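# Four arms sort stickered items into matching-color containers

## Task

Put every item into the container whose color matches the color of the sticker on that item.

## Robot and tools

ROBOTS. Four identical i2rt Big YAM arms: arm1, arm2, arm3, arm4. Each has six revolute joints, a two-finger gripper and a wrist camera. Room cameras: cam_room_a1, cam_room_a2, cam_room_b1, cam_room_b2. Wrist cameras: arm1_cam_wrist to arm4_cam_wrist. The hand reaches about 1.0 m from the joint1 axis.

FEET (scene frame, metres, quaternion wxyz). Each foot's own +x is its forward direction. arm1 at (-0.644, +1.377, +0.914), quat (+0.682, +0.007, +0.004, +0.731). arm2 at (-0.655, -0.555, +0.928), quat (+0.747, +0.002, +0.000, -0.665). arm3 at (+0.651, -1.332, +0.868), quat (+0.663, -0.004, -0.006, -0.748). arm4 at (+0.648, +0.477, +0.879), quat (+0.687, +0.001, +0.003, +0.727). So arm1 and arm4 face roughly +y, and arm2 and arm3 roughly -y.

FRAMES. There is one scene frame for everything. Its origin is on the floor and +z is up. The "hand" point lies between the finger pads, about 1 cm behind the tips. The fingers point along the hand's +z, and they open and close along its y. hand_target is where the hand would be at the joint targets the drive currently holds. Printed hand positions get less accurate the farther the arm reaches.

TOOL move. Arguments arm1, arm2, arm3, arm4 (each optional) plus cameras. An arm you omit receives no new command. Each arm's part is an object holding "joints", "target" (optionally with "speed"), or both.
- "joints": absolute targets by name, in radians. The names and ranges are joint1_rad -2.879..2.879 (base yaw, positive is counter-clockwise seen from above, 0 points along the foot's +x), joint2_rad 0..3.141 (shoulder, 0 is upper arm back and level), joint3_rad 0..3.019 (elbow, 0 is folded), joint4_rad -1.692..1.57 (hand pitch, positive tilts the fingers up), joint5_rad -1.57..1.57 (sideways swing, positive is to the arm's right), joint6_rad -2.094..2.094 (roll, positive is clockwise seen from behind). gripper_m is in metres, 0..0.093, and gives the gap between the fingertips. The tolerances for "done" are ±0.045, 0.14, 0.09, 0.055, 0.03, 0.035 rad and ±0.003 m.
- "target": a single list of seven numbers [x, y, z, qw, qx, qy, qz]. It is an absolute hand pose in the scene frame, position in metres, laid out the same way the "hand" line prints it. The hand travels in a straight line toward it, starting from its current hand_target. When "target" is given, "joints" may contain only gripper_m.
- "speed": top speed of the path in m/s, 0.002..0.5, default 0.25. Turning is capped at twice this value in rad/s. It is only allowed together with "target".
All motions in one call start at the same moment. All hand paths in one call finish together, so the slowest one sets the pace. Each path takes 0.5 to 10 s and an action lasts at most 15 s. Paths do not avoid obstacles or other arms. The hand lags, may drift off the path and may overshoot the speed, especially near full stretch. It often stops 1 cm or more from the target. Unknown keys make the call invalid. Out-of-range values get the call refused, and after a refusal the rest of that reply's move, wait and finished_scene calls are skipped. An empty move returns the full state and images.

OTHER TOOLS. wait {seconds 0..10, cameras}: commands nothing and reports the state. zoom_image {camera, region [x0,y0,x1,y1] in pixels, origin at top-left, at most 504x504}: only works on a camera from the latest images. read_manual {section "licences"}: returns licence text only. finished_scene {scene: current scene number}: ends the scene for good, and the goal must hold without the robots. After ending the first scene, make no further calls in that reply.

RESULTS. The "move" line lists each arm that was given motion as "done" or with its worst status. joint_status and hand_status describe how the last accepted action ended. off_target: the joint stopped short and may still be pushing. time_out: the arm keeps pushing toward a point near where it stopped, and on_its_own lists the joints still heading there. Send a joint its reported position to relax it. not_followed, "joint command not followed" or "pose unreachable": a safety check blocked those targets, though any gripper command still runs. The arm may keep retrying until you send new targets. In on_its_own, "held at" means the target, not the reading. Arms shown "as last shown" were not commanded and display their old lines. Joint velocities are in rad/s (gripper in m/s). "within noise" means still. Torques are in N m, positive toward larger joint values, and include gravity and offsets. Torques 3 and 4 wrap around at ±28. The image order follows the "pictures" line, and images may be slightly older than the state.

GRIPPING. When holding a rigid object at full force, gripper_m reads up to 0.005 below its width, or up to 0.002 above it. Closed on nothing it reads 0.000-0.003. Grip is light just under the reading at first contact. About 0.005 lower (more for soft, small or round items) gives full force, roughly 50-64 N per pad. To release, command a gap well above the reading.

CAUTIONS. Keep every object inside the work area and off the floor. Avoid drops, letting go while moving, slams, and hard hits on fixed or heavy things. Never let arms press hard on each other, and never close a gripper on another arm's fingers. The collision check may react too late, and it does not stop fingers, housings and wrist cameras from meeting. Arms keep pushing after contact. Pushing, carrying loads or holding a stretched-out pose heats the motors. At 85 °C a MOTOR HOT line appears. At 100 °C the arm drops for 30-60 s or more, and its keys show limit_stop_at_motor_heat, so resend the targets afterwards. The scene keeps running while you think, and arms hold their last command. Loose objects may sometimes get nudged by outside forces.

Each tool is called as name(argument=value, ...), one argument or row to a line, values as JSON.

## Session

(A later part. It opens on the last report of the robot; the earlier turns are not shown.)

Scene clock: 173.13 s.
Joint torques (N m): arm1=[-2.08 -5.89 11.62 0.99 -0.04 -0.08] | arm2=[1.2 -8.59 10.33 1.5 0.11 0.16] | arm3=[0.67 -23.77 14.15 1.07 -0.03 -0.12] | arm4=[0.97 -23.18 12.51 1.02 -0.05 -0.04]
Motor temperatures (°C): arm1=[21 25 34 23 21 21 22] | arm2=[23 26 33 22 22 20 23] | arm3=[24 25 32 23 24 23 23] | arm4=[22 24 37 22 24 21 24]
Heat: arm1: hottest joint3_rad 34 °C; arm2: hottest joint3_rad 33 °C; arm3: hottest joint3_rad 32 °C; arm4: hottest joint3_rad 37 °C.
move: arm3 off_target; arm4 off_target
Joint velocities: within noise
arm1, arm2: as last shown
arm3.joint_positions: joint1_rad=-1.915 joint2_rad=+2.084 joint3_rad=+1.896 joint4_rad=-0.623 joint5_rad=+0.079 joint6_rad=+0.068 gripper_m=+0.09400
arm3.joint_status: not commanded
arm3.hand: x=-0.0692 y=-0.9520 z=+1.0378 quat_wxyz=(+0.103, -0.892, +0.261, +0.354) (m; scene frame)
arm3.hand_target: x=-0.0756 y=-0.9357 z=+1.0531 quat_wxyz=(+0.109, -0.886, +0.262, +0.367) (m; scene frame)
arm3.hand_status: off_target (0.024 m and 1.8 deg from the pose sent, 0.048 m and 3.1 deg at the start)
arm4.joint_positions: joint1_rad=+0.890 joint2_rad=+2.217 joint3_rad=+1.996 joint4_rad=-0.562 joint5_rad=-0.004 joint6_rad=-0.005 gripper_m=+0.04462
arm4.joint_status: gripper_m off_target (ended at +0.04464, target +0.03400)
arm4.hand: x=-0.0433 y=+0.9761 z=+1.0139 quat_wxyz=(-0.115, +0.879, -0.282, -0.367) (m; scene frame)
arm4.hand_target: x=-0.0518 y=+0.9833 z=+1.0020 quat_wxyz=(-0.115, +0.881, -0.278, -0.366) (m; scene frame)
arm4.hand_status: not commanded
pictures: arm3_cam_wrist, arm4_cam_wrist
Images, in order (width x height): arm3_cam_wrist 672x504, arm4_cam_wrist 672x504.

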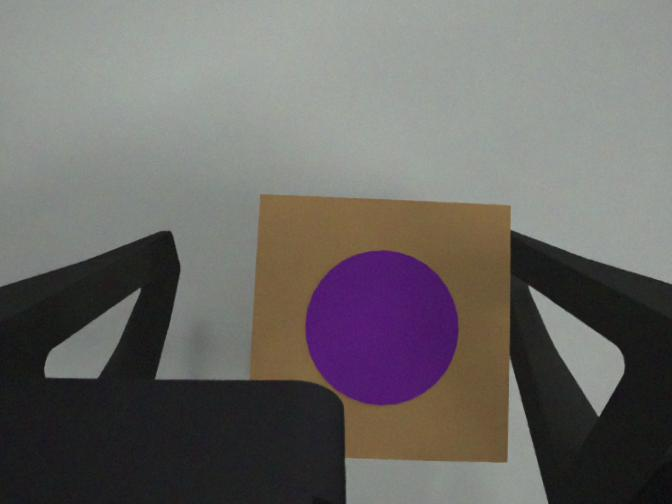

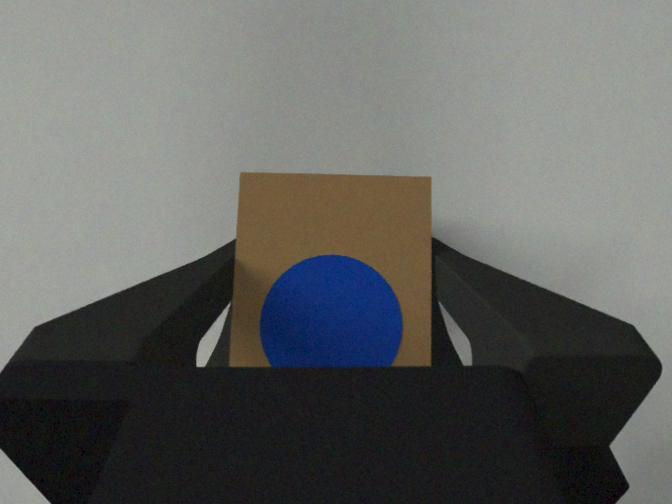

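move(
  arm3={"joints":{"gripper_m":0.046}},
  arm4={"target":[-0.04,0.975,1.085,0.1151,-0.8811,0.2778,0.365],"speed":0.2},
  cameras=["arm3_cam_wrist","arm4_cam_wrist"],
)

move(
  arm3={"target":[-0.062,-0.935,1.125,0.1087,-0.8858,0.2624,0.3669],"speed":0.2},
  arm4={"target":[0.30,0.72,1.18,0.1151,-0.8811,0.2778,0.365],"speed":0.3},
  cameras=["arm3_cam_wrist","arm4_cam_wrist"],
)

Scene clock: 178.83 s.
Joint torques (N m): arm1=[-2.43 -5.36 11.69 1.11 -0.07 -0.04] | arm2=[1.38 -8.7 10.32 1.51 0.11 0.15] | arm3=[0.62 -23.94 14.12 1.07 0.01 -0.12] | arm4=[1.38 -28.4 13.14 0.69 0 -0.04]
Motor temperatures (°C): arm1=[21 25 34 23 21 21 22] | arm2=[23 26 33 22 22 20 23] | arm3=[24 25 33 23 24 23 23] | arm4=[22 24 37 22 24 21 25]
Heat: arm1: hottest joint3_rad 34 °C; arm2: hottest joint3_rad 33 °C; arm3: hottest joint3_rad 33 °C; arm4: hottest joint3_rad 37 °C.
move: arm3 off_target; arm4 off_target
Joint velocities: within noise
arm1, arm2: as last shown
arm3.joint_positions: joint1_rad=-1.916 joint2_rad=+2.084 joint3_rad=+1.896 joint4_rad=-0.623 joint5_rad=+0.078 joint6_rad=+0.067 gripper_m=+0.05296
arm3.joint_status: gripper_m off_target (ended at +0.05298, target +0.04600)
arm3.hand: x=-0.0690 y=-0.9516 z=+1.0378 quat_wxyz=(+0.103, -0.892, +0.261, +0.354) (m; scene frame)
arm3.hand_target: x=-0.0756 y=-0.9357 z=+1.0531 quat_wxyz=(+0.109, -0.886, +0.262, +0.367) (m; scene frame)
arm3.hand_status: not commanded
arm4.joint_positions: joint1_rad=+0.890 joint2_rad=+2.189 joint3_rad=+2.043 joint4_rad=-0.709 joint5_rad=-0.004 joint6_rad=-0.005 gripper_m=+0.04461
arm4.joint_status: not commanded
arm4.hand: x=-0.0308 y=+0.9673 z=+1.0374 quat_wxyz=(-0.105, +0.892, -0.286, -0.335) (m; scene frame)
arm4.hand_target: x=-0.0380 y=+0.9737 z=+1.0850 quat_wxyz=(-0.115, +0.881, -0.278, -0.365) (m; scene frame)
arm4.hand_status: off_target (0.049 m and 3.9 deg from the pose sent, 0.071 m and 0.6 deg at the start)
pictures: arm3_cam_wrist, arm4_cam_wrist
Images, in order (width x height): arm3_cam_wrist 672x504, arm4_cam_wrist 672x504.

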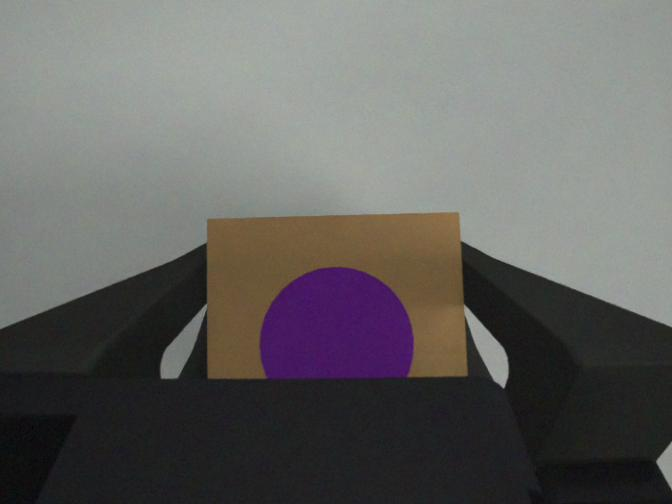

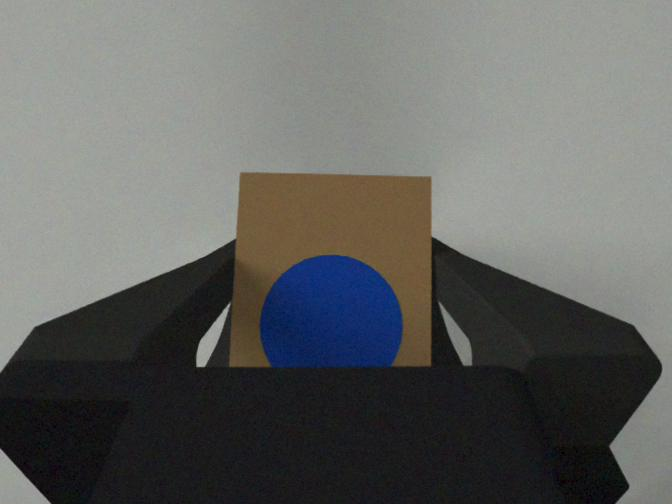

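Scene clock: 180.93 s.
Joint torques (N m): arm1=[-2.49 -5.66 11.62 1.13 -0.06 -0.06] | arm2=[1.32 -8.53 10.32 1.54 0.11 0.15] | arm3=[0.56 -27.28 14.63 1.07 -0.04 -0.13] | arm4=[1.14 -5.36 9.66 0.88 0.2 0.11]
Motor temperatures (°C): arm1=[21 25 34 23 21 21 22] | arm2=[23 26 33 22 22 20 23] | arm3=[24 26 34 23 24 23 23] | arm4=[22 24 37 22 24 21 25]
Heat: arm1: hottest joint3_rad 34 °C; arm2: hottest joint3_rad 33 °C; arm3: hottest joint3_rad 34 °C; arm4: hottest joint3_rad 37 °C.
move: arm3 off_target; arm4 done
Joint velocities: within noise
arm1, arm2: as last shown
arm3.joint_positions: joint1_rad=-1.924 joint2_rad=+2.057 joint3_rad=+1.974 joint4_rad=-0.772 joint5_rad=+0.073 joint6_rad=+0.062 gripper_m=+0.05296
arm3.joint_status: not commanded
arm3.hand: x=-0.0570 y=-0.9512 z=+1.0763 quat_wxyz=(+0.099, -0.900, +0.262, +0.333) (m; scene frame)
arm3.hand_target: x=-0.0594 y=-0.9364 z=+1.1249 quat_wxyz=(+0.109, -0.886, +0.262, +0.367) (m; scene frame)
arm3.hand_status: off_target (0.052 m and 4.3 deg from the pose sent, 0.089 m and 1.8 deg at the start)
arm4.joint_positions: joint1_rad=+0.908 joint2_rad=+0.969 joint3_rad=+0.959 joint4_rad=-0.759 joint5_rad=+0.009 joint6_rad=-0.005 gripper_m=+0.04461
arm4.joint_status: not commanded
arm4.hand: x=+0.3024 y=+0.7214 z=+1.1846 quat_wxyz=(-0.119, +0.878, -0.275, -0.373) (m; scene frame)
arm4.hand_target: x=+0.3000 y=+0.7200 z=+1.1801 quat_wxyz=(-0.115, +0.881, -0.278, -0.365) (m; scene frame)
arm4.hand_status: done (0.005 m and 1.1 deg from the pose sent, 0.437 m and 3.9 deg at the start)
pictures: arm3_cam_wrist, arm4_cam_wrist
Images, in order (width x height): arm3_cam_wrist 672x504, arm4_cam_wrist 672x504.

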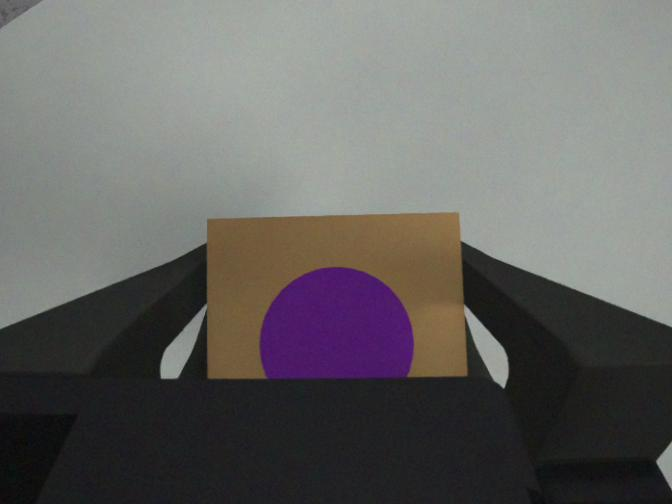

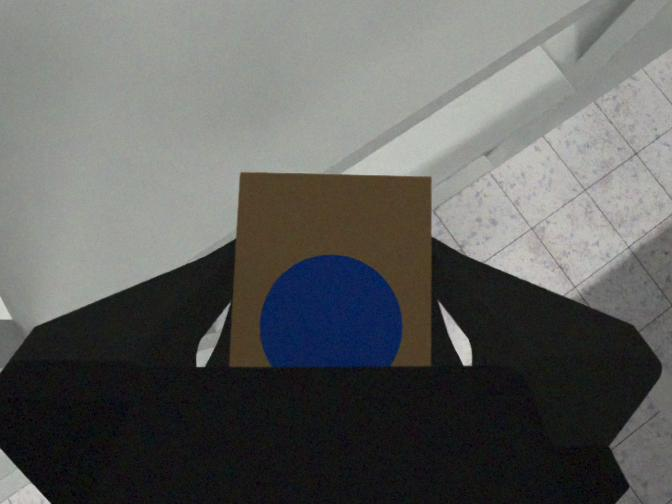

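move(
  arm3={"target":[0.30,-1.13,1.18,0.1087,-0.8858,0.2624,0.3669],"speed":0.3},
  arm4={"joints":{"joint1_rad":-1.9,"joint2_rad":0.8,"joint3_rad":1.2,"joint4_rad":-1.4,"joint5_rad":0,"joint6_rad":0}},
  cameras=["arm3_cam_wrist","arm4_cam_wrist"],
)

move(
  arm3={"joints":{"joint1_rad":1.8,"joint2_rad":0.8,"joint3_rad":1.2,"joint4_rad":-1.4,"joint5_rad":0,"joint6_rad":0}},
  arm4={"target":[1.14,0.335,0.92,0.2978,0.1328,0.9444,-0.0419],"speed":0.3},
  cameras=["arm3_cam_wrist","arm4_cam_wrist"],
)

Scene clock: 204.83 s.
Joint torques (N m): arm1=[-2.61 -5.36 11.63 0.96 -0.06 -0.06] | arm2=[1.2 -8.7 10.3 1.5 0.1 0.15] | arm3=[1.08 -5.25 9.51 1.22 0.14 -0.05] | arm4=[0.79 -3.31 9.84 0.59 0.02 0.1]
Motor temperatures (°C): arm1=[21 25 34 23 21 21 21] | arm2=[23 25 33 22 22 20 23] | arm3=[24 27 35 23 24 23 24] | arm4=[22 23 36 22 24 21 26]
Heat: arm1: hottest joint3_rad 34 °C; arm2: hottest joint3_rad 33 °C; arm3: hottest joint3_rad 35 °C; arm4: hottest joint3_rad 36 °C.
move: arm3 done; arm4 done
Joint velocities: within noise
arm1, arm2: as last shown
arm3.joint_positions: joint1_rad=-1.924 joint2_rad=+0.909 joint3_rad=+0.964 joint4_rad=-0.822 joint5_rad=+0.075 joint6_rad=+0.062 gripper_m=+0.05296
arm3.joint_status: not commanded
arm3.hand: x=+0.2988 y=-1.1318 z=+1.1843 quat_wxyz=(+0.108, -0.884, +0.260, +0.373) (m; scene frame)
arm3.hand_target: x=+0.3001 y=-1.1300 z=+1.1799 quat_wxyz=(+0.109, -0.886, +0.263, +0.367) (m; scene frame)
arm3.hand_status: done (0.005 m and 0.8 deg from the pose sent, 0.413 m and 4.3 deg at the start)
arm4.joint_positions: joint1_rad=-1.898 joint2_rad=+0.805 joint3_rad=+1.184 joint4_rad=-1.391 joint5_rad=+0.002 joint6_rad=-0.005 gripper_m=+0.04450
arm4.joint_status: all done
arm4.hand: x=+0.9334 y=+0.3990 z=+1.2596 quat_wxyz=(-0.271, -0.127, -0.953, +0.041) (m; scene frame)
arm4.hand_target: x=+0.9313 y=+0.3995 z=+1.2676 quat_wxyz=(-0.277, -0.130, -0.951, +0.040) (m; scene frame)
arm4.hand_status: not commanded
pictures: arm3_cam_wrist, arm4_cam_wrist
Images, in order (width x height): arm3_cam_wrist 672x504, arm4_cam_wrist 672x504.

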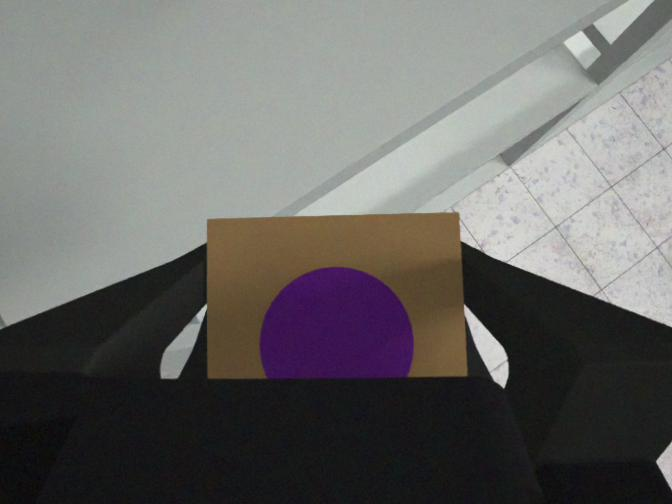

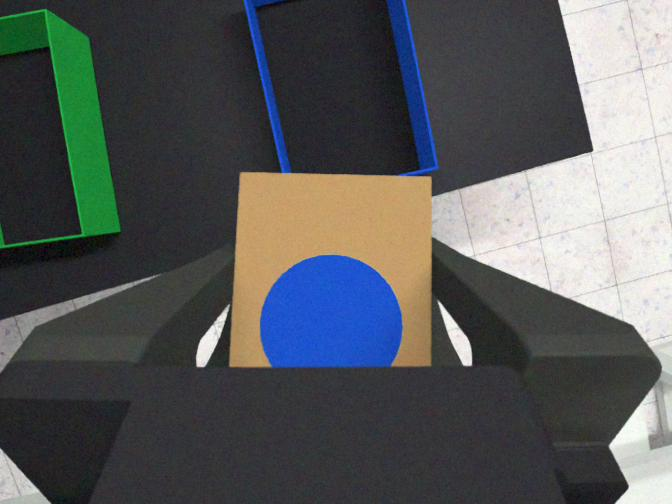

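Scene clock: 207.40 s.
Joint torques (N m): arm1=[-2.49 -5.42 11.59 1.2 -0.08 -0.06] | arm2=[1.26 -8.76 10.32 1.52 0.11 0.16] | arm3=[1.9 -3.72 11.6 0.83 0.12 -0.11] | arm4=[0.15 -13.86 8.69 1.62 -0.04 0.09]
Motor temperatures (°C): arm1=[21 25 34 23 21 21 21] | arm2=[23 25 33 22 22 20 23] | arm3=[24 27 35 23 24 23 24] | arm4=[22 23 36 22 24 21 26]
Heat: arm1: hottest joint3_rad 34 °C; arm2: hottest joint3_rad 33 °C; arm3: hottest joint3_rad 35 °C; arm4: hottest joint3_rad 36 °C.
move: arm3 done; arm4 off_target
Joint velocities: within noise
arm1.joint_positions: joint1_rad=-2.270 joint2_rad=+1.160 joint3_rad=+0.970 joint4_rad=-0.650 joint5_rad=-0.011 joint6_rad=+0.004 gripper_m=+0.06996
arm1.joint_status: not commanded
arm1.hand: x=-0.2565 y=+1.0986 z=+1.1557 quat_wxyz=(-0.335, -0.289, -0.891, +0.106) (m; scene frame)
arm1.hand_target: x=-0.2600 y=+1.0951 z=+1.1501 quat_wxyz=(-0.325, -0.291, -0.893, +0.106) (m; scene frame)
arm1.hand_status: not commanded
arm2.joint_positions: joint1_rad=+0.898 joint2_rad=+1.151 joint3_rad=+0.933 joint4_rad=-0.612 joint5_rad=+0.007 joint6_rad=-0.003 gripper_m=+0.07793
arm2.joint_status: not commanded
arm2.hand: x=-0.2572 y=-0.8052 z=+1.1661 quat_wxyz=(-0.347, -0.256, -0.896, +0.101) (m; scene frame)
arm2.hand_target: x=-0.2603 y=-0.8000 z=+1.1503 quat_wxyz=(-0.329, -0.259, -0.903, +0.094) (m; scene frame)
arm2.hand_status: not commanded
arm3.joint_positions: joint1_rad=+1.790 joint2_rad=+0.808 joint3_rad=+1.169 joint4_rad=-1.395 joint5_rad=-0.003 joint6_rad=+0.007 gripper_m=+0.05291
arm3.joint_status: all done
arm3.hand: x=+0.9427 y=-1.2975 z=+1.2403 quat_wxyz=(-0.265, +0.047, -0.963, -0.009) (m; scene frame)
arm3.hand_target: x=+0.9414 y=-1.2950 z=+1.2570 quat_wxyz=(-0.281, +0.054, -0.958, -0.009) (m; scene frame)
arm3.hand_status: not commanded
arm4.joint_positions: joint1_rad=-1.902 joint2_rad=+1.585 joint3_rad=+0.783 joint4_rad=-0.215 joint5_rad=-0.002 joint6_rad=-0.005 gripper_m=+0.04450
arm4.joint_status: not commanded
arm4.hand: x=+1.1205 y=+0.3438 z=+0.9001 quat_wxyz=(-0.269, -0.129, -0.954, +0.039) (m; scene frame)
arm4.hand_target: x=+1.1390 y=+0.3352 z=+0.9205 quat_wxyz=(-0.298, -0.133, -0.944, +0.042) (m; scene frame)
arm4.hand_status: off_target (0.029 m and 3.5 deg from the pose sent, 0.403 m and 3.3 deg at the start)
pictures: arm3_cam_wrist, arm4_cam_wrist
Images, in order (width x height): arm3_cam_wrist 672x504, arm4_cam_wrist 672x504.

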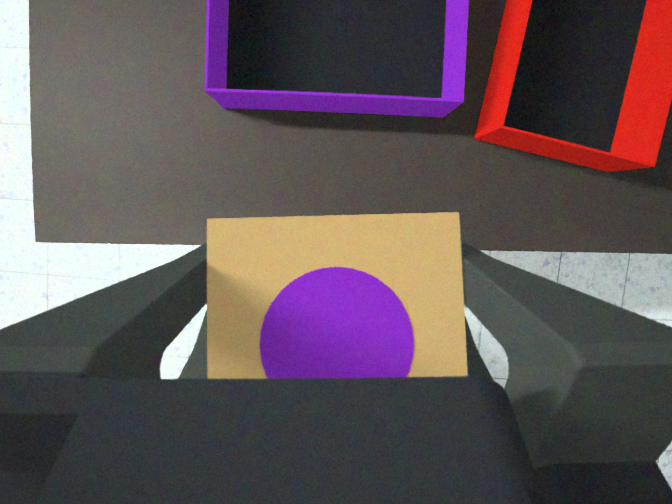

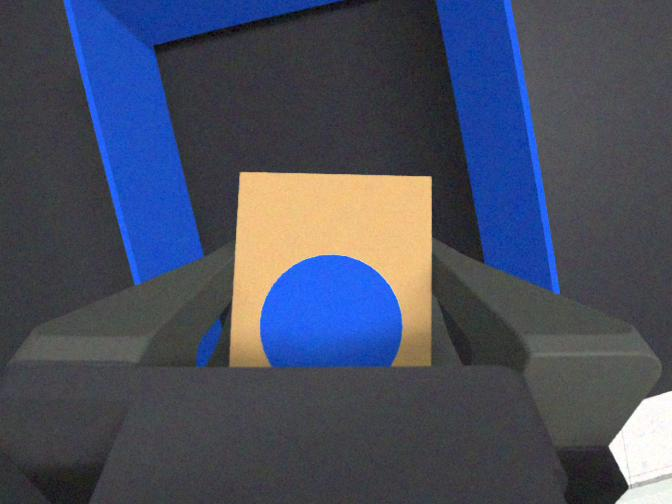

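move(
  arm3={"target":[1.205,-1.272,0.93,0.2584,-0.0523,0.9645,0.014],"speed":0.3},
  arm4={"target":[1.142,0.332,0.79,0.2978,0.1328,0.9444,-0.0419],"speed":0.15},
  cameras=["arm3_cam_wrist","arm4_cam_wrist"],
)

move(
  arm3={"target":[1.205,-1.272,0.83,0.2584,-0.0523,0.9645,0.014],"speed":0.15},
  arm4={"target":[1.142,0.332,0.75,0.2978,0.1328,0.9444,-0.0419],"speed":0.1},
  cameras=["arm3_cam_wrist","arm4_cam_wrist"],
)

Scene clock: 219.03 s.
Joint torques (N m): arm1=[-2.84 -4.72 11.7 1.14 -0.03 -0.02] | arm2=[1.26 -8.59 10.33 1.52 0.11 0.15] | arm3=[1.32 -17.03 11.18 1.5 -0.08 -0.1] | arm4=[0.21 -14.27 4.57 1.69 -0.06 0.06]
Motor temperatures (°C): arm1=[21 24 34 23 21 21 21] | arm2=[23 25 33 22 22 20 23] | arm3=[24 26 35 23 24 23 24] | arm4=[22 24 35 22 24 21 26]
Heat: arm1: hottest joint3_rad 34 °C; arm2: hottest joint3_rad 33 °C; arm3: hottest joint3_rad 35 °C; arm4: hottest joint3_rad 35 °C.
move: arm3 off_target; arm4 done
Joint velocities: within noise
arm1, arm2: as last shown
arm3.joint_positions: joint1_rad=+1.790 joint2_rad=+1.671 joint3_rad=+0.984 joint4_rad=-0.435 joint5_rad=-0.012 joint6_rad=+0.007 gripper_m=+0.05292
arm3.joint_status: not commanded
arm3.hand: x=+1.1784 y=-1.2771 z=+0.9021 quat_wxyz=(-0.222, +0.048, -0.974, -0.011) (m; scene frame)
arm3.hand_target: x=+1.2033 y=-1.2721 z=+0.9308 quat_wxyz=(-0.258, +0.052, -0.965, -0.014) (m; scene frame)
arm3.hand_status: off_target (0.039 m and 4.4 deg from the pose sent, 0.407 m and 1.2 deg at the start)
arm4.joint_positions: joint1_rad=-1.906 joint2_rad=+1.905 joint3_rad=+0.770 joint4_rad=+0.170 joint5_rad=-0.004 joint6_rad=-0.005 gripper_m=+0.04450
arm4.joint_status: not commanded
arm4.hand: x=+1.1402 y=+0.3362 z=+0.7927 quat_wxyz=(-0.293, -0.129, -0.946, +0.042) (m; scene frame)
arm4.hand_target: x=+1.1419 y=+0.3320 z=+0.7901 quat_wxyz=(-0.298, -0.133, -0.944, +0.042) (m; scene frame)
arm4.hand_status: done (0.005 m and 0.7 deg from the pose sent, 0.113 m and 3.5 deg at the start)
pictures: arm3_cam_wrist, arm4_cam_wrist
Images, in order (width x height): arm3_cam_wrist 672x504, arm4_cam_wrist 672x504.

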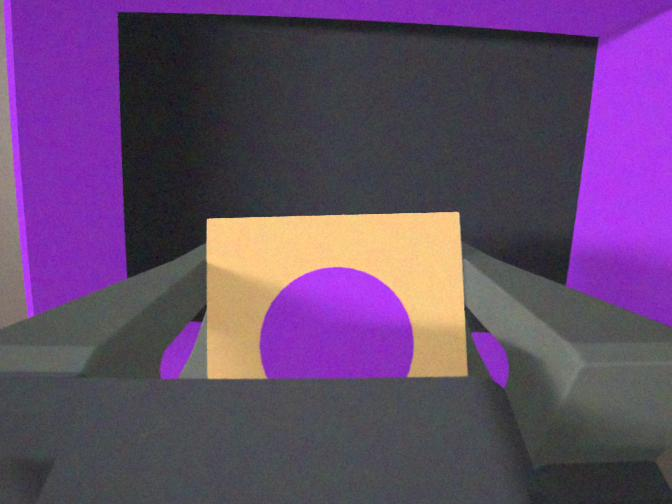

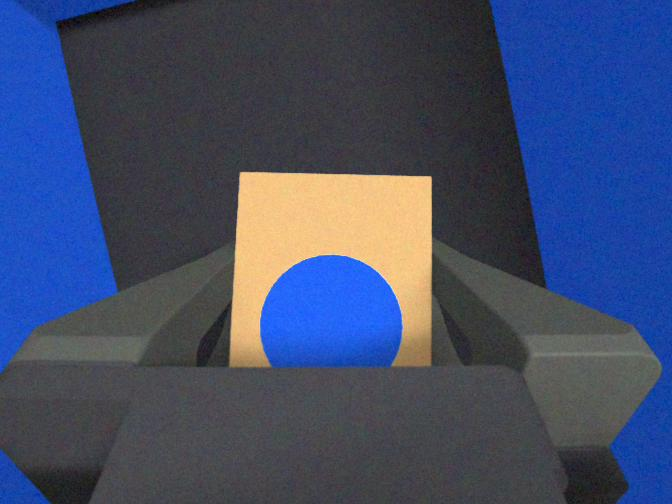

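Scene clock: 220.37 s.
Joint torques (N m): arm1=[-2.55 -5.36 11.74 1.14 -0.03 -0.1] | arm2=[1.32 -8.7 10.36 1.55 0.11 0.15] | arm3=[1.49 -17.32 6.15 1.66 -0.02 -0.06] | arm4=[0.09 -14.39 4.46 1.74 -0.02 0.06]
Motor temperatures (°C): arm1=[21 24 34 23 21 21 21] | arm2=[23 25 33 22 22 20 23] | arm3=[24 26 34 23 24 23 24] | arm4=[22 24 35 22 24 21 26]
Heat: arm1: hottest joint3_rad 34 °C; arm2: hottest joint3_rad 33 °C; arm3: hottest joint3_rad 34 °C; arm4: hottest joint3_rad 35 °C.
move: arm3 done; arm4 done
Joint velocities: within noise
arm1, arm2: as last shown
arm3.joint_positions: joint1_rad=+1.790 joint2_rad=+1.858 joint3_rad=+0.963 joint4_rad=-0.171 joint5_rad=-0.012 joint6_rad=+0.007 gripper_m=+0.05292
arm3.joint_status: not commanded
arm3.hand: x=+1.2013 y=-1.2759 z=+0.8266 quat_wxyz=(-0.249, +0.048, -0.967, -0.013) (m; scene frame)
arm3.hand_target: x=+1.2049 y=-1.2720 z=+0.8301 quat_wxyz=(-0.258, +0.052, -0.965, -0.014) (m; scene frame)
arm3.hand_status: done (0.006 m and 1.2 deg from the pose sent, 0.077 m and 4.4 deg at the start)
arm4.joint_positions: joint1_rad=-1.906 joint2_rad=+2.021 joint3_rad=+0.770 joint4_rad=+0.277 joint5_rad=-0.004 joint6_rad=-0.005 gripper_m=+0.04450
arm4.joint_status: not commanded
arm4.hand: x=+1.1349 y=+0.3375 z=+0.7515 quat_wxyz=(-0.289, -0.129, -0.948, +0.041) (m; scene frame)
arm4.hand_target: x=+1.1418 y=+0.3321 z=+0.7501 quat_wxyz=(-0.298, -0.133, -0.944, +0.042) (m; scene frame)
arm4.hand_status: done (0.009 m and 1.1 deg from the pose sent, 0.043 m and 0.7 deg at the start)
pictures: arm3_cam_wrist, arm4_cam_wrist
Images, in order (width x height): arm3_cam_wrist 672x504, arm4_cam_wrist 672x504.

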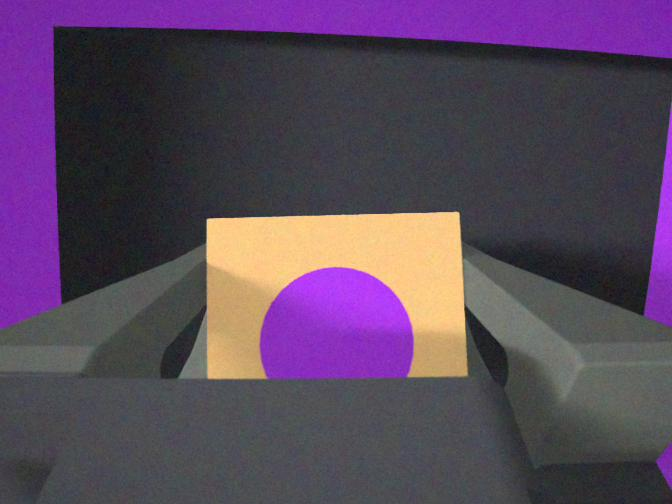

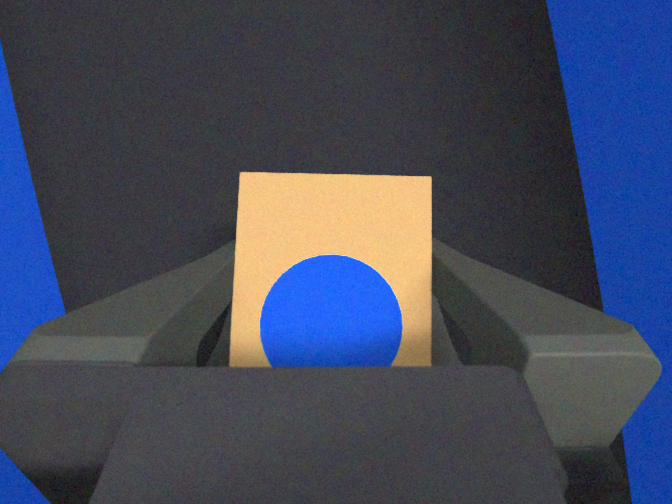

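move(
  arm3={"target":[1.205,-1.272,0.78,0.2584,-0.0523,0.9645,0.014],"speed":0.1},
  arm4={"target":[1.142,0.332,0.728,0.2978,0.1328,0.9444,-0.0419],"speed":0.06},
  cameras=["arm3_cam_wrist","arm4_cam_wrist"],
)

Scene clock: 250.53 s.
Joint torques (N m): arm1=[-3.49 -5.19 11.55 1.06 -0.06 -0.02] | arm2=[1.38 -8.7 10.3 1.51 0.11 0.14] | arm3=[1.49 -17.49 5.15 1.7 0 -0.07] | arm4=[-0.03 -12.86 4.38 1.4 -0.03 0.1]
Motor temperatures (°C): arm1=[21 24 34 23 21 21 21] | arm2=[23 25 33 22 22 20 23] | arm3=[24 26 31 23 24 23 24] | arm4=[22 23 32 22 24 21 26]
Heat: arm1: hottest joint3_rad 34 °C; arm2: hottest joint3_rad 33 °C; arm3: hottest joint3_rad 31 °C; arm4: hottest joint3_rad 32 °C.
move: arm3 done; arm4 off_target
Joint velocities: within noise
arm1, arm2: as last shown
arm3.joint_positions: joint1_rad=+1.790 joint2_rad=+1.972 joint3_rad=+0.956 joint4_rad=-0.046 joint5_rad=-0.012 joint6_rad=+0.007 gripper_m=+0.05292
arm3.joint_status: not commanded
arm3.hand: x=+1.2024 y=-1.2764 z=+0.7787 quat_wxyz=(-0.251, +0.048, -0.967, -0.013) (m; scene frame)
arm3.hand_target: x=+1.2048 y=-1.2720 z=+0.7800 quat_wxyz=(-0.258, +0.052, -0.965, -0.014) (m; scene frame)
arm3.hand_status: done (0.005 m and 1.0 deg from the pose sent, 0.047 m and 1.2 deg at the start)
arm4.joint_positions: joint1_rad=-1.907 joint2_rad=+2.067 joint3_rad=+0.778 joint4_rad=+0.340 joint5_rad=-0.005 joint6_rad=-0.005 gripper_m=+0.04450
arm4.joint_status: not commanded
arm4.hand: x=+1.1399 y=+0.3358 z=+0.7398 quat_wxyz=(-0.301, -0.129, -0.944, +0.043) (m; scene frame)
arm4.hand_target: x=+1.1415 y=+0.3321 z=+0.7283 quat_wxyz=(-0.298, -0.133, -0.944, +0.042) (m; scene frame)
arm4.hand_status: off_target (0.013 m and 0.6 deg from the pose sent, 0.025 m and 1.1 deg at the start)
pictures: arm3_cam_wrist, arm4_cam_wrist
Images, in order (width x height): arm3_cam_wrist 672x504, arm4_cam_wrist 672x504.

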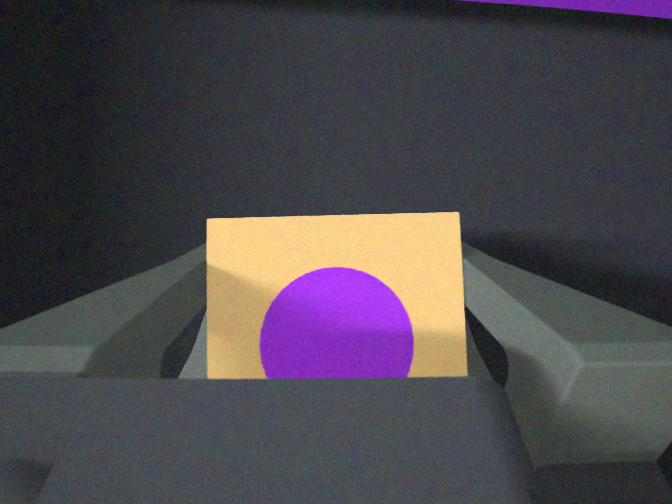

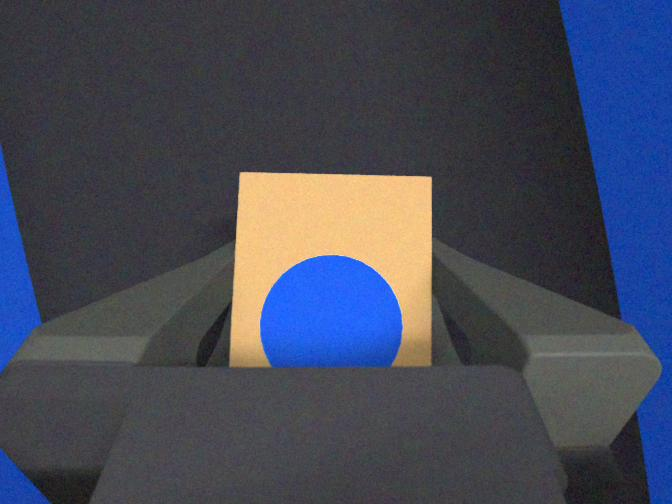

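move(
  arm3={"target":[1.206,-1.272,0.742,0.2584,-0.0523,0.9645,0.014],"speed":0.06},
  arm4={"target":[1.142,0.332,0.736,0.2978,0.1328,0.9444,-0.0419],"speed":0.06},
  cameras=[],
)

move(
  arm4={"joints":{"gripper_m":0.07}},
  cameras=[],
)

Scene clock: 255.47 s.
Joint torques (N m): arm1=[-3.37 -5.48 11.7 1.07 -0.04 -0.05] | arm2=[1.26 -8.64 10.32 1.51 0.11 0.14] | arm3=[1.38 -14.51 5.42 1.36 0.03 -0.05] | arm4=[0.38 -15.44 4.03 0.69 -0.06 0.06]
Motor temperatures (°C): arm1=[21 24 34 23 21 21 21] | arm2=[23 25 33 22 22 20 23] | arm3=[24 26 31 23 24 23 25] | arm4=[22 23 32 22 24 21 26]
Heat: arm1: hottest joint3_rad 34 °C; arm2: hottest joint3_rad 33 °C; arm3: hottest joint3_rad 31 °C; arm4: hottest joint3_rad 32 °C.
move: arm3 off_target; arm4 done
Joint velocities: within noise
arm1, arm2: as last shown
arm3.joint_positions: joint1_rad=+1.790 joint2_rad=+2.032 joint3_rad=+0.956 joint4_rad=+0.050 joint5_rad=-0.012 joint6_rad=+0.007 gripper_m=+0.05293
arm3.joint_status: not commanded
arm3.hand: x=+1.2093 y=-1.2760 z=+0.7584 quat_wxyz=(-0.269, +0.048, -0.962, -0.014) (m; scene frame)
arm3.hand_target: x=+1.2054 y=-1.2721 z=+0.7425 quat_wxyz=(-0.258, +0.052, -0.965, -0.014) (m; scene frame)
arm3.hand_status: off_target (0.017 m and 1.3 deg from the pose sent, 0.037 m and 1.0 deg at the start)
arm4.joint_positions: joint1_rad=-1.907 joint2_rad=+2.067 joint3_rad=+0.778 joint4_rad=+0.340 joint5_rad=-0.005 joint6_rad=-0.005 gripper_m=+0.04450
arm4.joint_status: not commanded
arm4.hand: x=+1.1399 y=+0.3358 z=+0.7398 quat_wxyz=(-0.301, -0.129, -0.944, +0.043) (m; scene frame)
arm4.hand_target: x=+1.1418 y=+0.3320 z=+0.7361 quat_wxyz=(-0.298, -0.133, -0.944, +0.042) (m; scene frame)
arm4.hand_status: done (0.006 m and 0.6 deg from the pose sent, 0.006 m and 0.6 deg at the start)
pictures: none
No camera images: "cameras" was empty.

Scene clock: 255.97 s.
Joint torques (N m): arm1=[-2.67 -5.13 11.59 1.11 -0.04 -0.04] | arm2=[1.32 -8.59 10.32 1.48 0.11 0.15] | arm3=[1.61 -14.74 5.5 1.36 0.03 -0.06] | arm4=[-0.09 -15.15 4.05 0.64 -0.03 0.08]
Motor temperatures (°C): arm1=[21 24 34 23 21 21 21] | arm2=[23 25 33 22 22 20 23] | arm3=[24 26 31 23 24 23 25] | arm4=[22 23 32 22 24 21 26]
Heat: arm1: hottest joint3_rad 34 °C; arm2: hottest joint3_rad 33 °C; arm3: hottest joint3_rad 31 °C; arm4: hottest joint3_rad 32 °C.
move: arm4 done
Joint velocities: within noise
arm1, arm2, arm3: as last shown
arm3.joint_positions: joint1_rad=+1.790 joint2_rad=+2.032 joint3_rad=+0.956 joint4_rad=+0.051 joint5_rad=-0.012 joint6_rad=+0.007 gripper_m=+0.05293
arm3.hand: x=+1.2094 y=-1.2760 z=+0.7584 quat_wxyz=(-0.269, +0.048, -0.962, -0.014) (m; scene frame)
arm4.joint_positions: joint1_rad=-1.907 joint2_rad=+2.067 joint3_rad=+0.778 joint4_rad=+0.340 joint5_rad=-0.005 joint6_rad=-0.005 gripper_m=+0.06991
arm4.joint_status: all done
arm4.hand: x=+1.1399 y=+0.3358 z=+0.7398 quat_wxyz=(-0.301, -0.129, -0.944, +0.043) (m; scene frame)
arm4.hand_target: x=+1.1418 y=+0.3320 z=+0.7361 quat_wxyz=(-0.298, -0.133, -0.944, +0.042) (m; scene frame)
arm4.hand_status: not commanded
pictures: none
No camera images: "cameras" was empty.

move(
  arm3={"target":[1.206,-1.272,0.754,0.2584,-0.0523,0.9645,0.014],"speed":0.06},
  arm4={"target":[1.09,0.35,0.83,0.2978,0.1328,0.9444,-0.0419],"speed":0.15},
  cameras=[],
)

move(
  arm3={"joints":{"gripper_m":0.08}},
  arm4={"target":[1.02,0.37,1.05,0.2978,0.1328,0.9444,-0.0419],"speed":0.3},
  cameras=[],
)

move(
  arm3={"target":[1.15,-1.276,0.85,0.2584,-0.0523,0.9645,0.014],"speed":0.15},
  cameras=[],
)

move(
  arm3={"target":[1.05,-1.285,1.07,0.2584,-0.0523,0.9645,0.014],"speed":0.3},
  cameras=["arm3_cam_wrist","arm4_cam_wrist"],
)

Scene clock: 263.93 s.
Joint torques (N m): arm1=[-2.61 -5.48 11.45 1.03 -0.04 -0.05] | arm2=[1.14 -8.59 10.32 1.52 0.1 0.15] | arm3=[1.67 -17.49 5.34 0.27 0.02 -0.06] | arm4=[0.73 -13.1 4.63 0.62 0.1 0.14]
Motor temperatures (°C): arm1=[21 24 34 23 21 21 21] | arm2=[23 25 33 22 22 20 23] | arm3=[24 27 30 23 24 23 25] | arm4=[22 23 31 22 24 21 26]
Heat: arm1: hottest joint3_rad 34 °C; arm2: hottest joint3_rad 33 °C; arm3: hottest joint3_rad 30 °C; arm4: hottest joint3_rad 31 °C.
move: arm3 done; arm4 done
Joint velocities: within noise
arm1, arm2: as last shown
arm3.joint_positions: joint1_rad=+1.790 joint2_rad=+2.032 joint3_rad=+0.956 joint4_rad=+0.049 joint5_rad=-0.012 joint6_rad=+0.007 gripper_m=+0.05293
arm3.joint_status: not commanded
arm3.hand: x=+1.2090 y=-1.2760 z=+0.7582 quat_wxyz=(-0.268, +0.048, -0.962, -0.014) (m; scene frame)
arm3.hand_target: x=+1.2059 y=-1.2720 z=+0.7541 quat_wxyz=(-0.259, +0.052, -0.964, -0.014) (m; scene frame)
arm3.hand_status: done (0.007 m and 1.2 deg from the pose sent, 0.007 m and 1.3 deg at the start)
arm4.joint_positions: joint1_rad=-1.907 joint2_rad=+1.720 joint3_rad=+0.618 joint4_rad=+0.154 joint5_rad=-0.005 joint6_rad=-0.005 gripper_m=+0.06991
arm4.joint_status: not commanded
arm4.hand: x=+1.0921 y=+0.3500 z=+0.8300 quat_wxyz=(-0.301, -0.129, -0.944, +0.043) (m; scene frame)
arm4.hand_target: x=+1.0900 y=+0.3499 z=+0.8300 quat_wxyz=(-0.298, -0.133, -0.944, +0.042) (m; scene frame)
arm4.hand_status: done (0.002 m and 0.6 deg from the pose sent, 0.104 m and 0.6 deg at the start)
pictures: none
No camera images: "cameras" was empty.

Scene clock: 265.43 s.
Joint torques (N m): arm1=[-2.9 -6.24 11.66 0.98 -0.02 -0.02] | arm2=[1.26 -8.64 10.3 1.44 0.1 0.15] | arm3=[1.67 -17.44 5.27 0.79 0.02 -0.07] | arm4=[0.5 -5.54 11.33 0.62 0.01 0.06]
Motor temperatures (°C): arm1=[21 24 34 23 21 21 21] | arm2=[23 25 33 22 22 20 23] | arm3=[24 27 30 23 24 23 24] | arm4=[22 23 31 22 24 21 26]
Heat: arm1: hottest joint3_rad 34 °C; arm2: hottest joint3_rad 33 °C; arm3: hottest joint3_rad 30 °C; arm4: hottest joint3_rad 31 °C.
move: arm3 done; arm4 off_target
Joint velocities: within noise
arm1, arm2: as last shown
arm3.joint_positions: joint1_rad=+1.790 joint2_rad=+2.032 joint3_rad=+0.956 joint4_rad=+0.037 joint5_rad=-0.012 joint6_rad=+0.007 gripper_m=+0.07996
arm3.joint_status: all done
arm3.hand: x=+1.2065 y=-1.2763 z=+0.7567 quat_wxyz=(-0.262, +0.048, -0.964, -0.013) (m; scene frame)
arm3.hand_target: x=+1.2059 y=-1.2720 z=+0.7541 quat_wxyz=(-0.259, +0.052, -0.964, -0.014) (m; scene frame)
arm3.hand_status: not commanded
arm4.joint_positions: joint1_rad=-1.907 joint2_rad=+1.003 joint3_rad=+0.673 joint4_rad=-0.646 joint5_rad=-0.005 joint6_rad=-0.005 gripper_m=+0.06991
arm4.joint_status: not commanded
arm4.hand: x=+1.0100 y=+0.3746 z=+1.0351 quat_wxyz=(-0.289, -0.130, -0.948, +0.041) (m; scene frame)
arm4.hand_target: x=+1.0195 y=+0.3701 z=+1.0500 quat_wxyz=(-0.298, -0.133, -0.944, +0.042) (m; scene frame)
arm4.hand_status: off_target (0.019 m and 1.2 deg from the pose sent, 0.232 m and 0.6 deg at the start)
pictures: none
No camera images: "cameras" was empty.

Scene clock: 266.83 s.
Joint torques (N m): arm1=[-3.08 -5.83 11.66 1.17 -0.05 -0.04] | arm2=[1.38 -8.7 10.32 1.54 0.11 0.15] | arm3=[1.85 -14.68 5.59 0.76 0.04 -0.06] | arm4=[0.21 -5.6 11.36 0.62 0 0.06]
Motor temperatures (°C): arm1=[21 24 34 23 21 21 21] | arm2=[23 25 33 22 22 20 23] | arm3=[24 27 30 23 24 23 24] | arm4=[22 23 31 22 24 21 26]
Heat: arm1: hottest joint3_rad 34 °C; arm2: hottest joint3_rad 33 °C; arm3: hottest joint3_rad 30 °C; arm4: hottest joint3_rad 31 °C.
move: arm3 done
Joint velocities: within noise
arm1.joint_positions: joint1_rad=-2.270 joint2_rad=+1.160 joint3_rad=+0.970 joint4_rad=-0.650 joint5_rad=-0.011 joint6_rad=+0.004 gripper_m=+0.06996
arm1.joint_status: not commanded
arm1.hand: x=-0.2565 y=+1.0986 z=+1.1557 quat_wxyz=(-0.335, -0.289, -0.891, +0.106) (m; scene frame)
arm1.hand_target: x=-0.2600 y=+1.0951 z=+1.1501 quat_wxyz=(-0.325, -0.291, -0.893, +0.106) (m; scene frame)
arm1.hand_status: not commanded
arm2.joint_positions: joint1_rad=+0.898 joint2_rad=+1.151 joint3_rad=+0.933 joint4_rad=-0.612 joint5_rad=+0.007 joint6_rad=-0.003 gripper_m=+0.07793
arm2.joint_status: not commanded
arm2.hand: x=-0.2572 y=-0.8052 z=+1.1661 quat_wxyz=(-0.347, -0.256, -0.896, +0.101) (m; scene frame)
arm2.hand_target: x=-0.2603 y=-0.8000 z=+1.1503 quat_wxyz=(-0.329, -0.259, -0.903, +0.094) (m; scene frame)
arm2.hand_status: not commanded
arm3.joint_positions: joint1_rad=+1.790 joint2_rad=+1.710 joint3_rad=+0.814 joint4_rad=-0.141 joint5_rad=-0.012 joint6_rad=+0.007 gripper_m=+0.07996
arm3.joint_status: not commanded
arm3.hand: x=+1.1548 y=-1.2801 z=+0.8519 quat_wxyz=(-0.264, +0.048, -0.963, -0.013) (m; scene frame)
arm3.hand_target: x=+1.1500 y=-1.2760 z=+0.8501 quat_wxyz=(-0.258, +0.052, -0.964, -0.014) (m; scene frame)
arm3.hand_status: done (0.007 m and 0.8 deg from the pose sent, 0.109 m and 0.7 deg at the start)
arm4: as last shown
pictures: none
No camera images: "cameras" was empty.

Scene clock: 268.37 s.
Joint torques (N m): arm1=[-3.19 -5.01 11.54 0.98 -0.07 -0.06] | arm2=[1.32 -8.7 10.33 1.51 0.11 0.15] | arm3=[1.49 -6.48 12.81 0.68 -0.02 -0.09] | arm4=[0.56 -5.54 11.41 0.58 0 0.06]
Motor temperatures (°C): arm1=[21 24 34 23 21 21 21] | arm2=[23 25 33 22 22 20 23] | arm3=[24 27 30 23 24 23 24] | arm4=[22 23 32 22 24 21 26]
Heat: arm1: hottest joint3_rad 34 °C; arm2: hottest joint3_rad 33 °C; arm3: hottest joint3_rad 30 °C; arm4: hottest joint3_rad 32 °C.
move: arm3 off_target
Joint velocities: within noise
arm1, arm2, arm4: as last shown
arm3.joint_positions: joint1_rad=+1.790 joint2_rad=+1.071 joint3_rad=+0.826 joint4_rad=-0.831 joint5_rad=-0.012 joint6_rad=+0.007 gripper_m=+0.07996
arm3.joint_status: not commanded
arm3.hand: x=+1.0370 y=-1.2890 z=+1.0520 quat_wxyz=(-0.245, +0.048, -0.968, -0.012) (m; scene frame)
arm3.hand_target: x=+1.0492 y=-1.2851 z=+1.0700 quat_wxyz=(-0.259, +0.052, -0.964, -0.014) (m; scene frame)
arm3.hand_status: off_target (0.023 m and 1.7 deg from the pose sent, 0.242 m and 0.8 deg at the start)
pictures: arm3_cam_wrist, arm4_cam_wrist
Images, in order (width x height): arm3_cam_wrist 672x504, arm4_cam_wrist 672x504.

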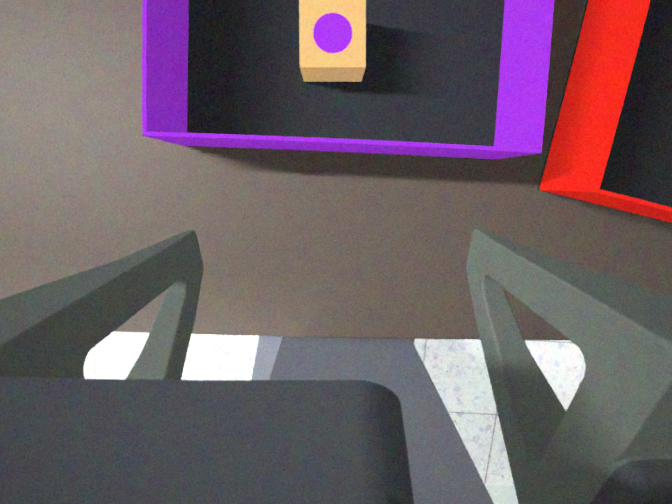

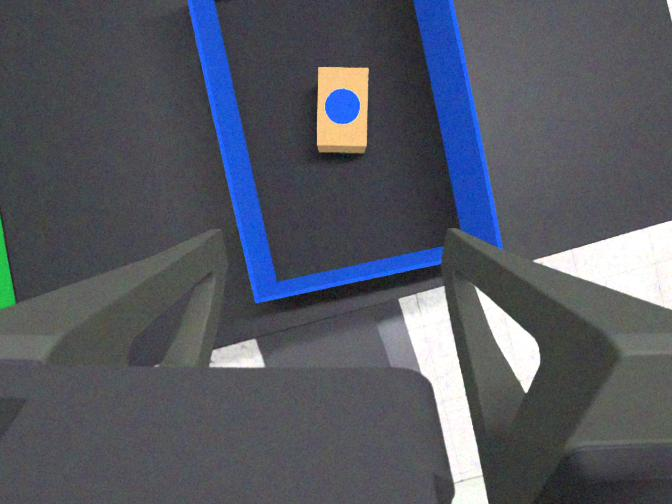

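Both items are inside their boxes.

finished_scene(
  scene=2,
)

The scene is finished: the task was done.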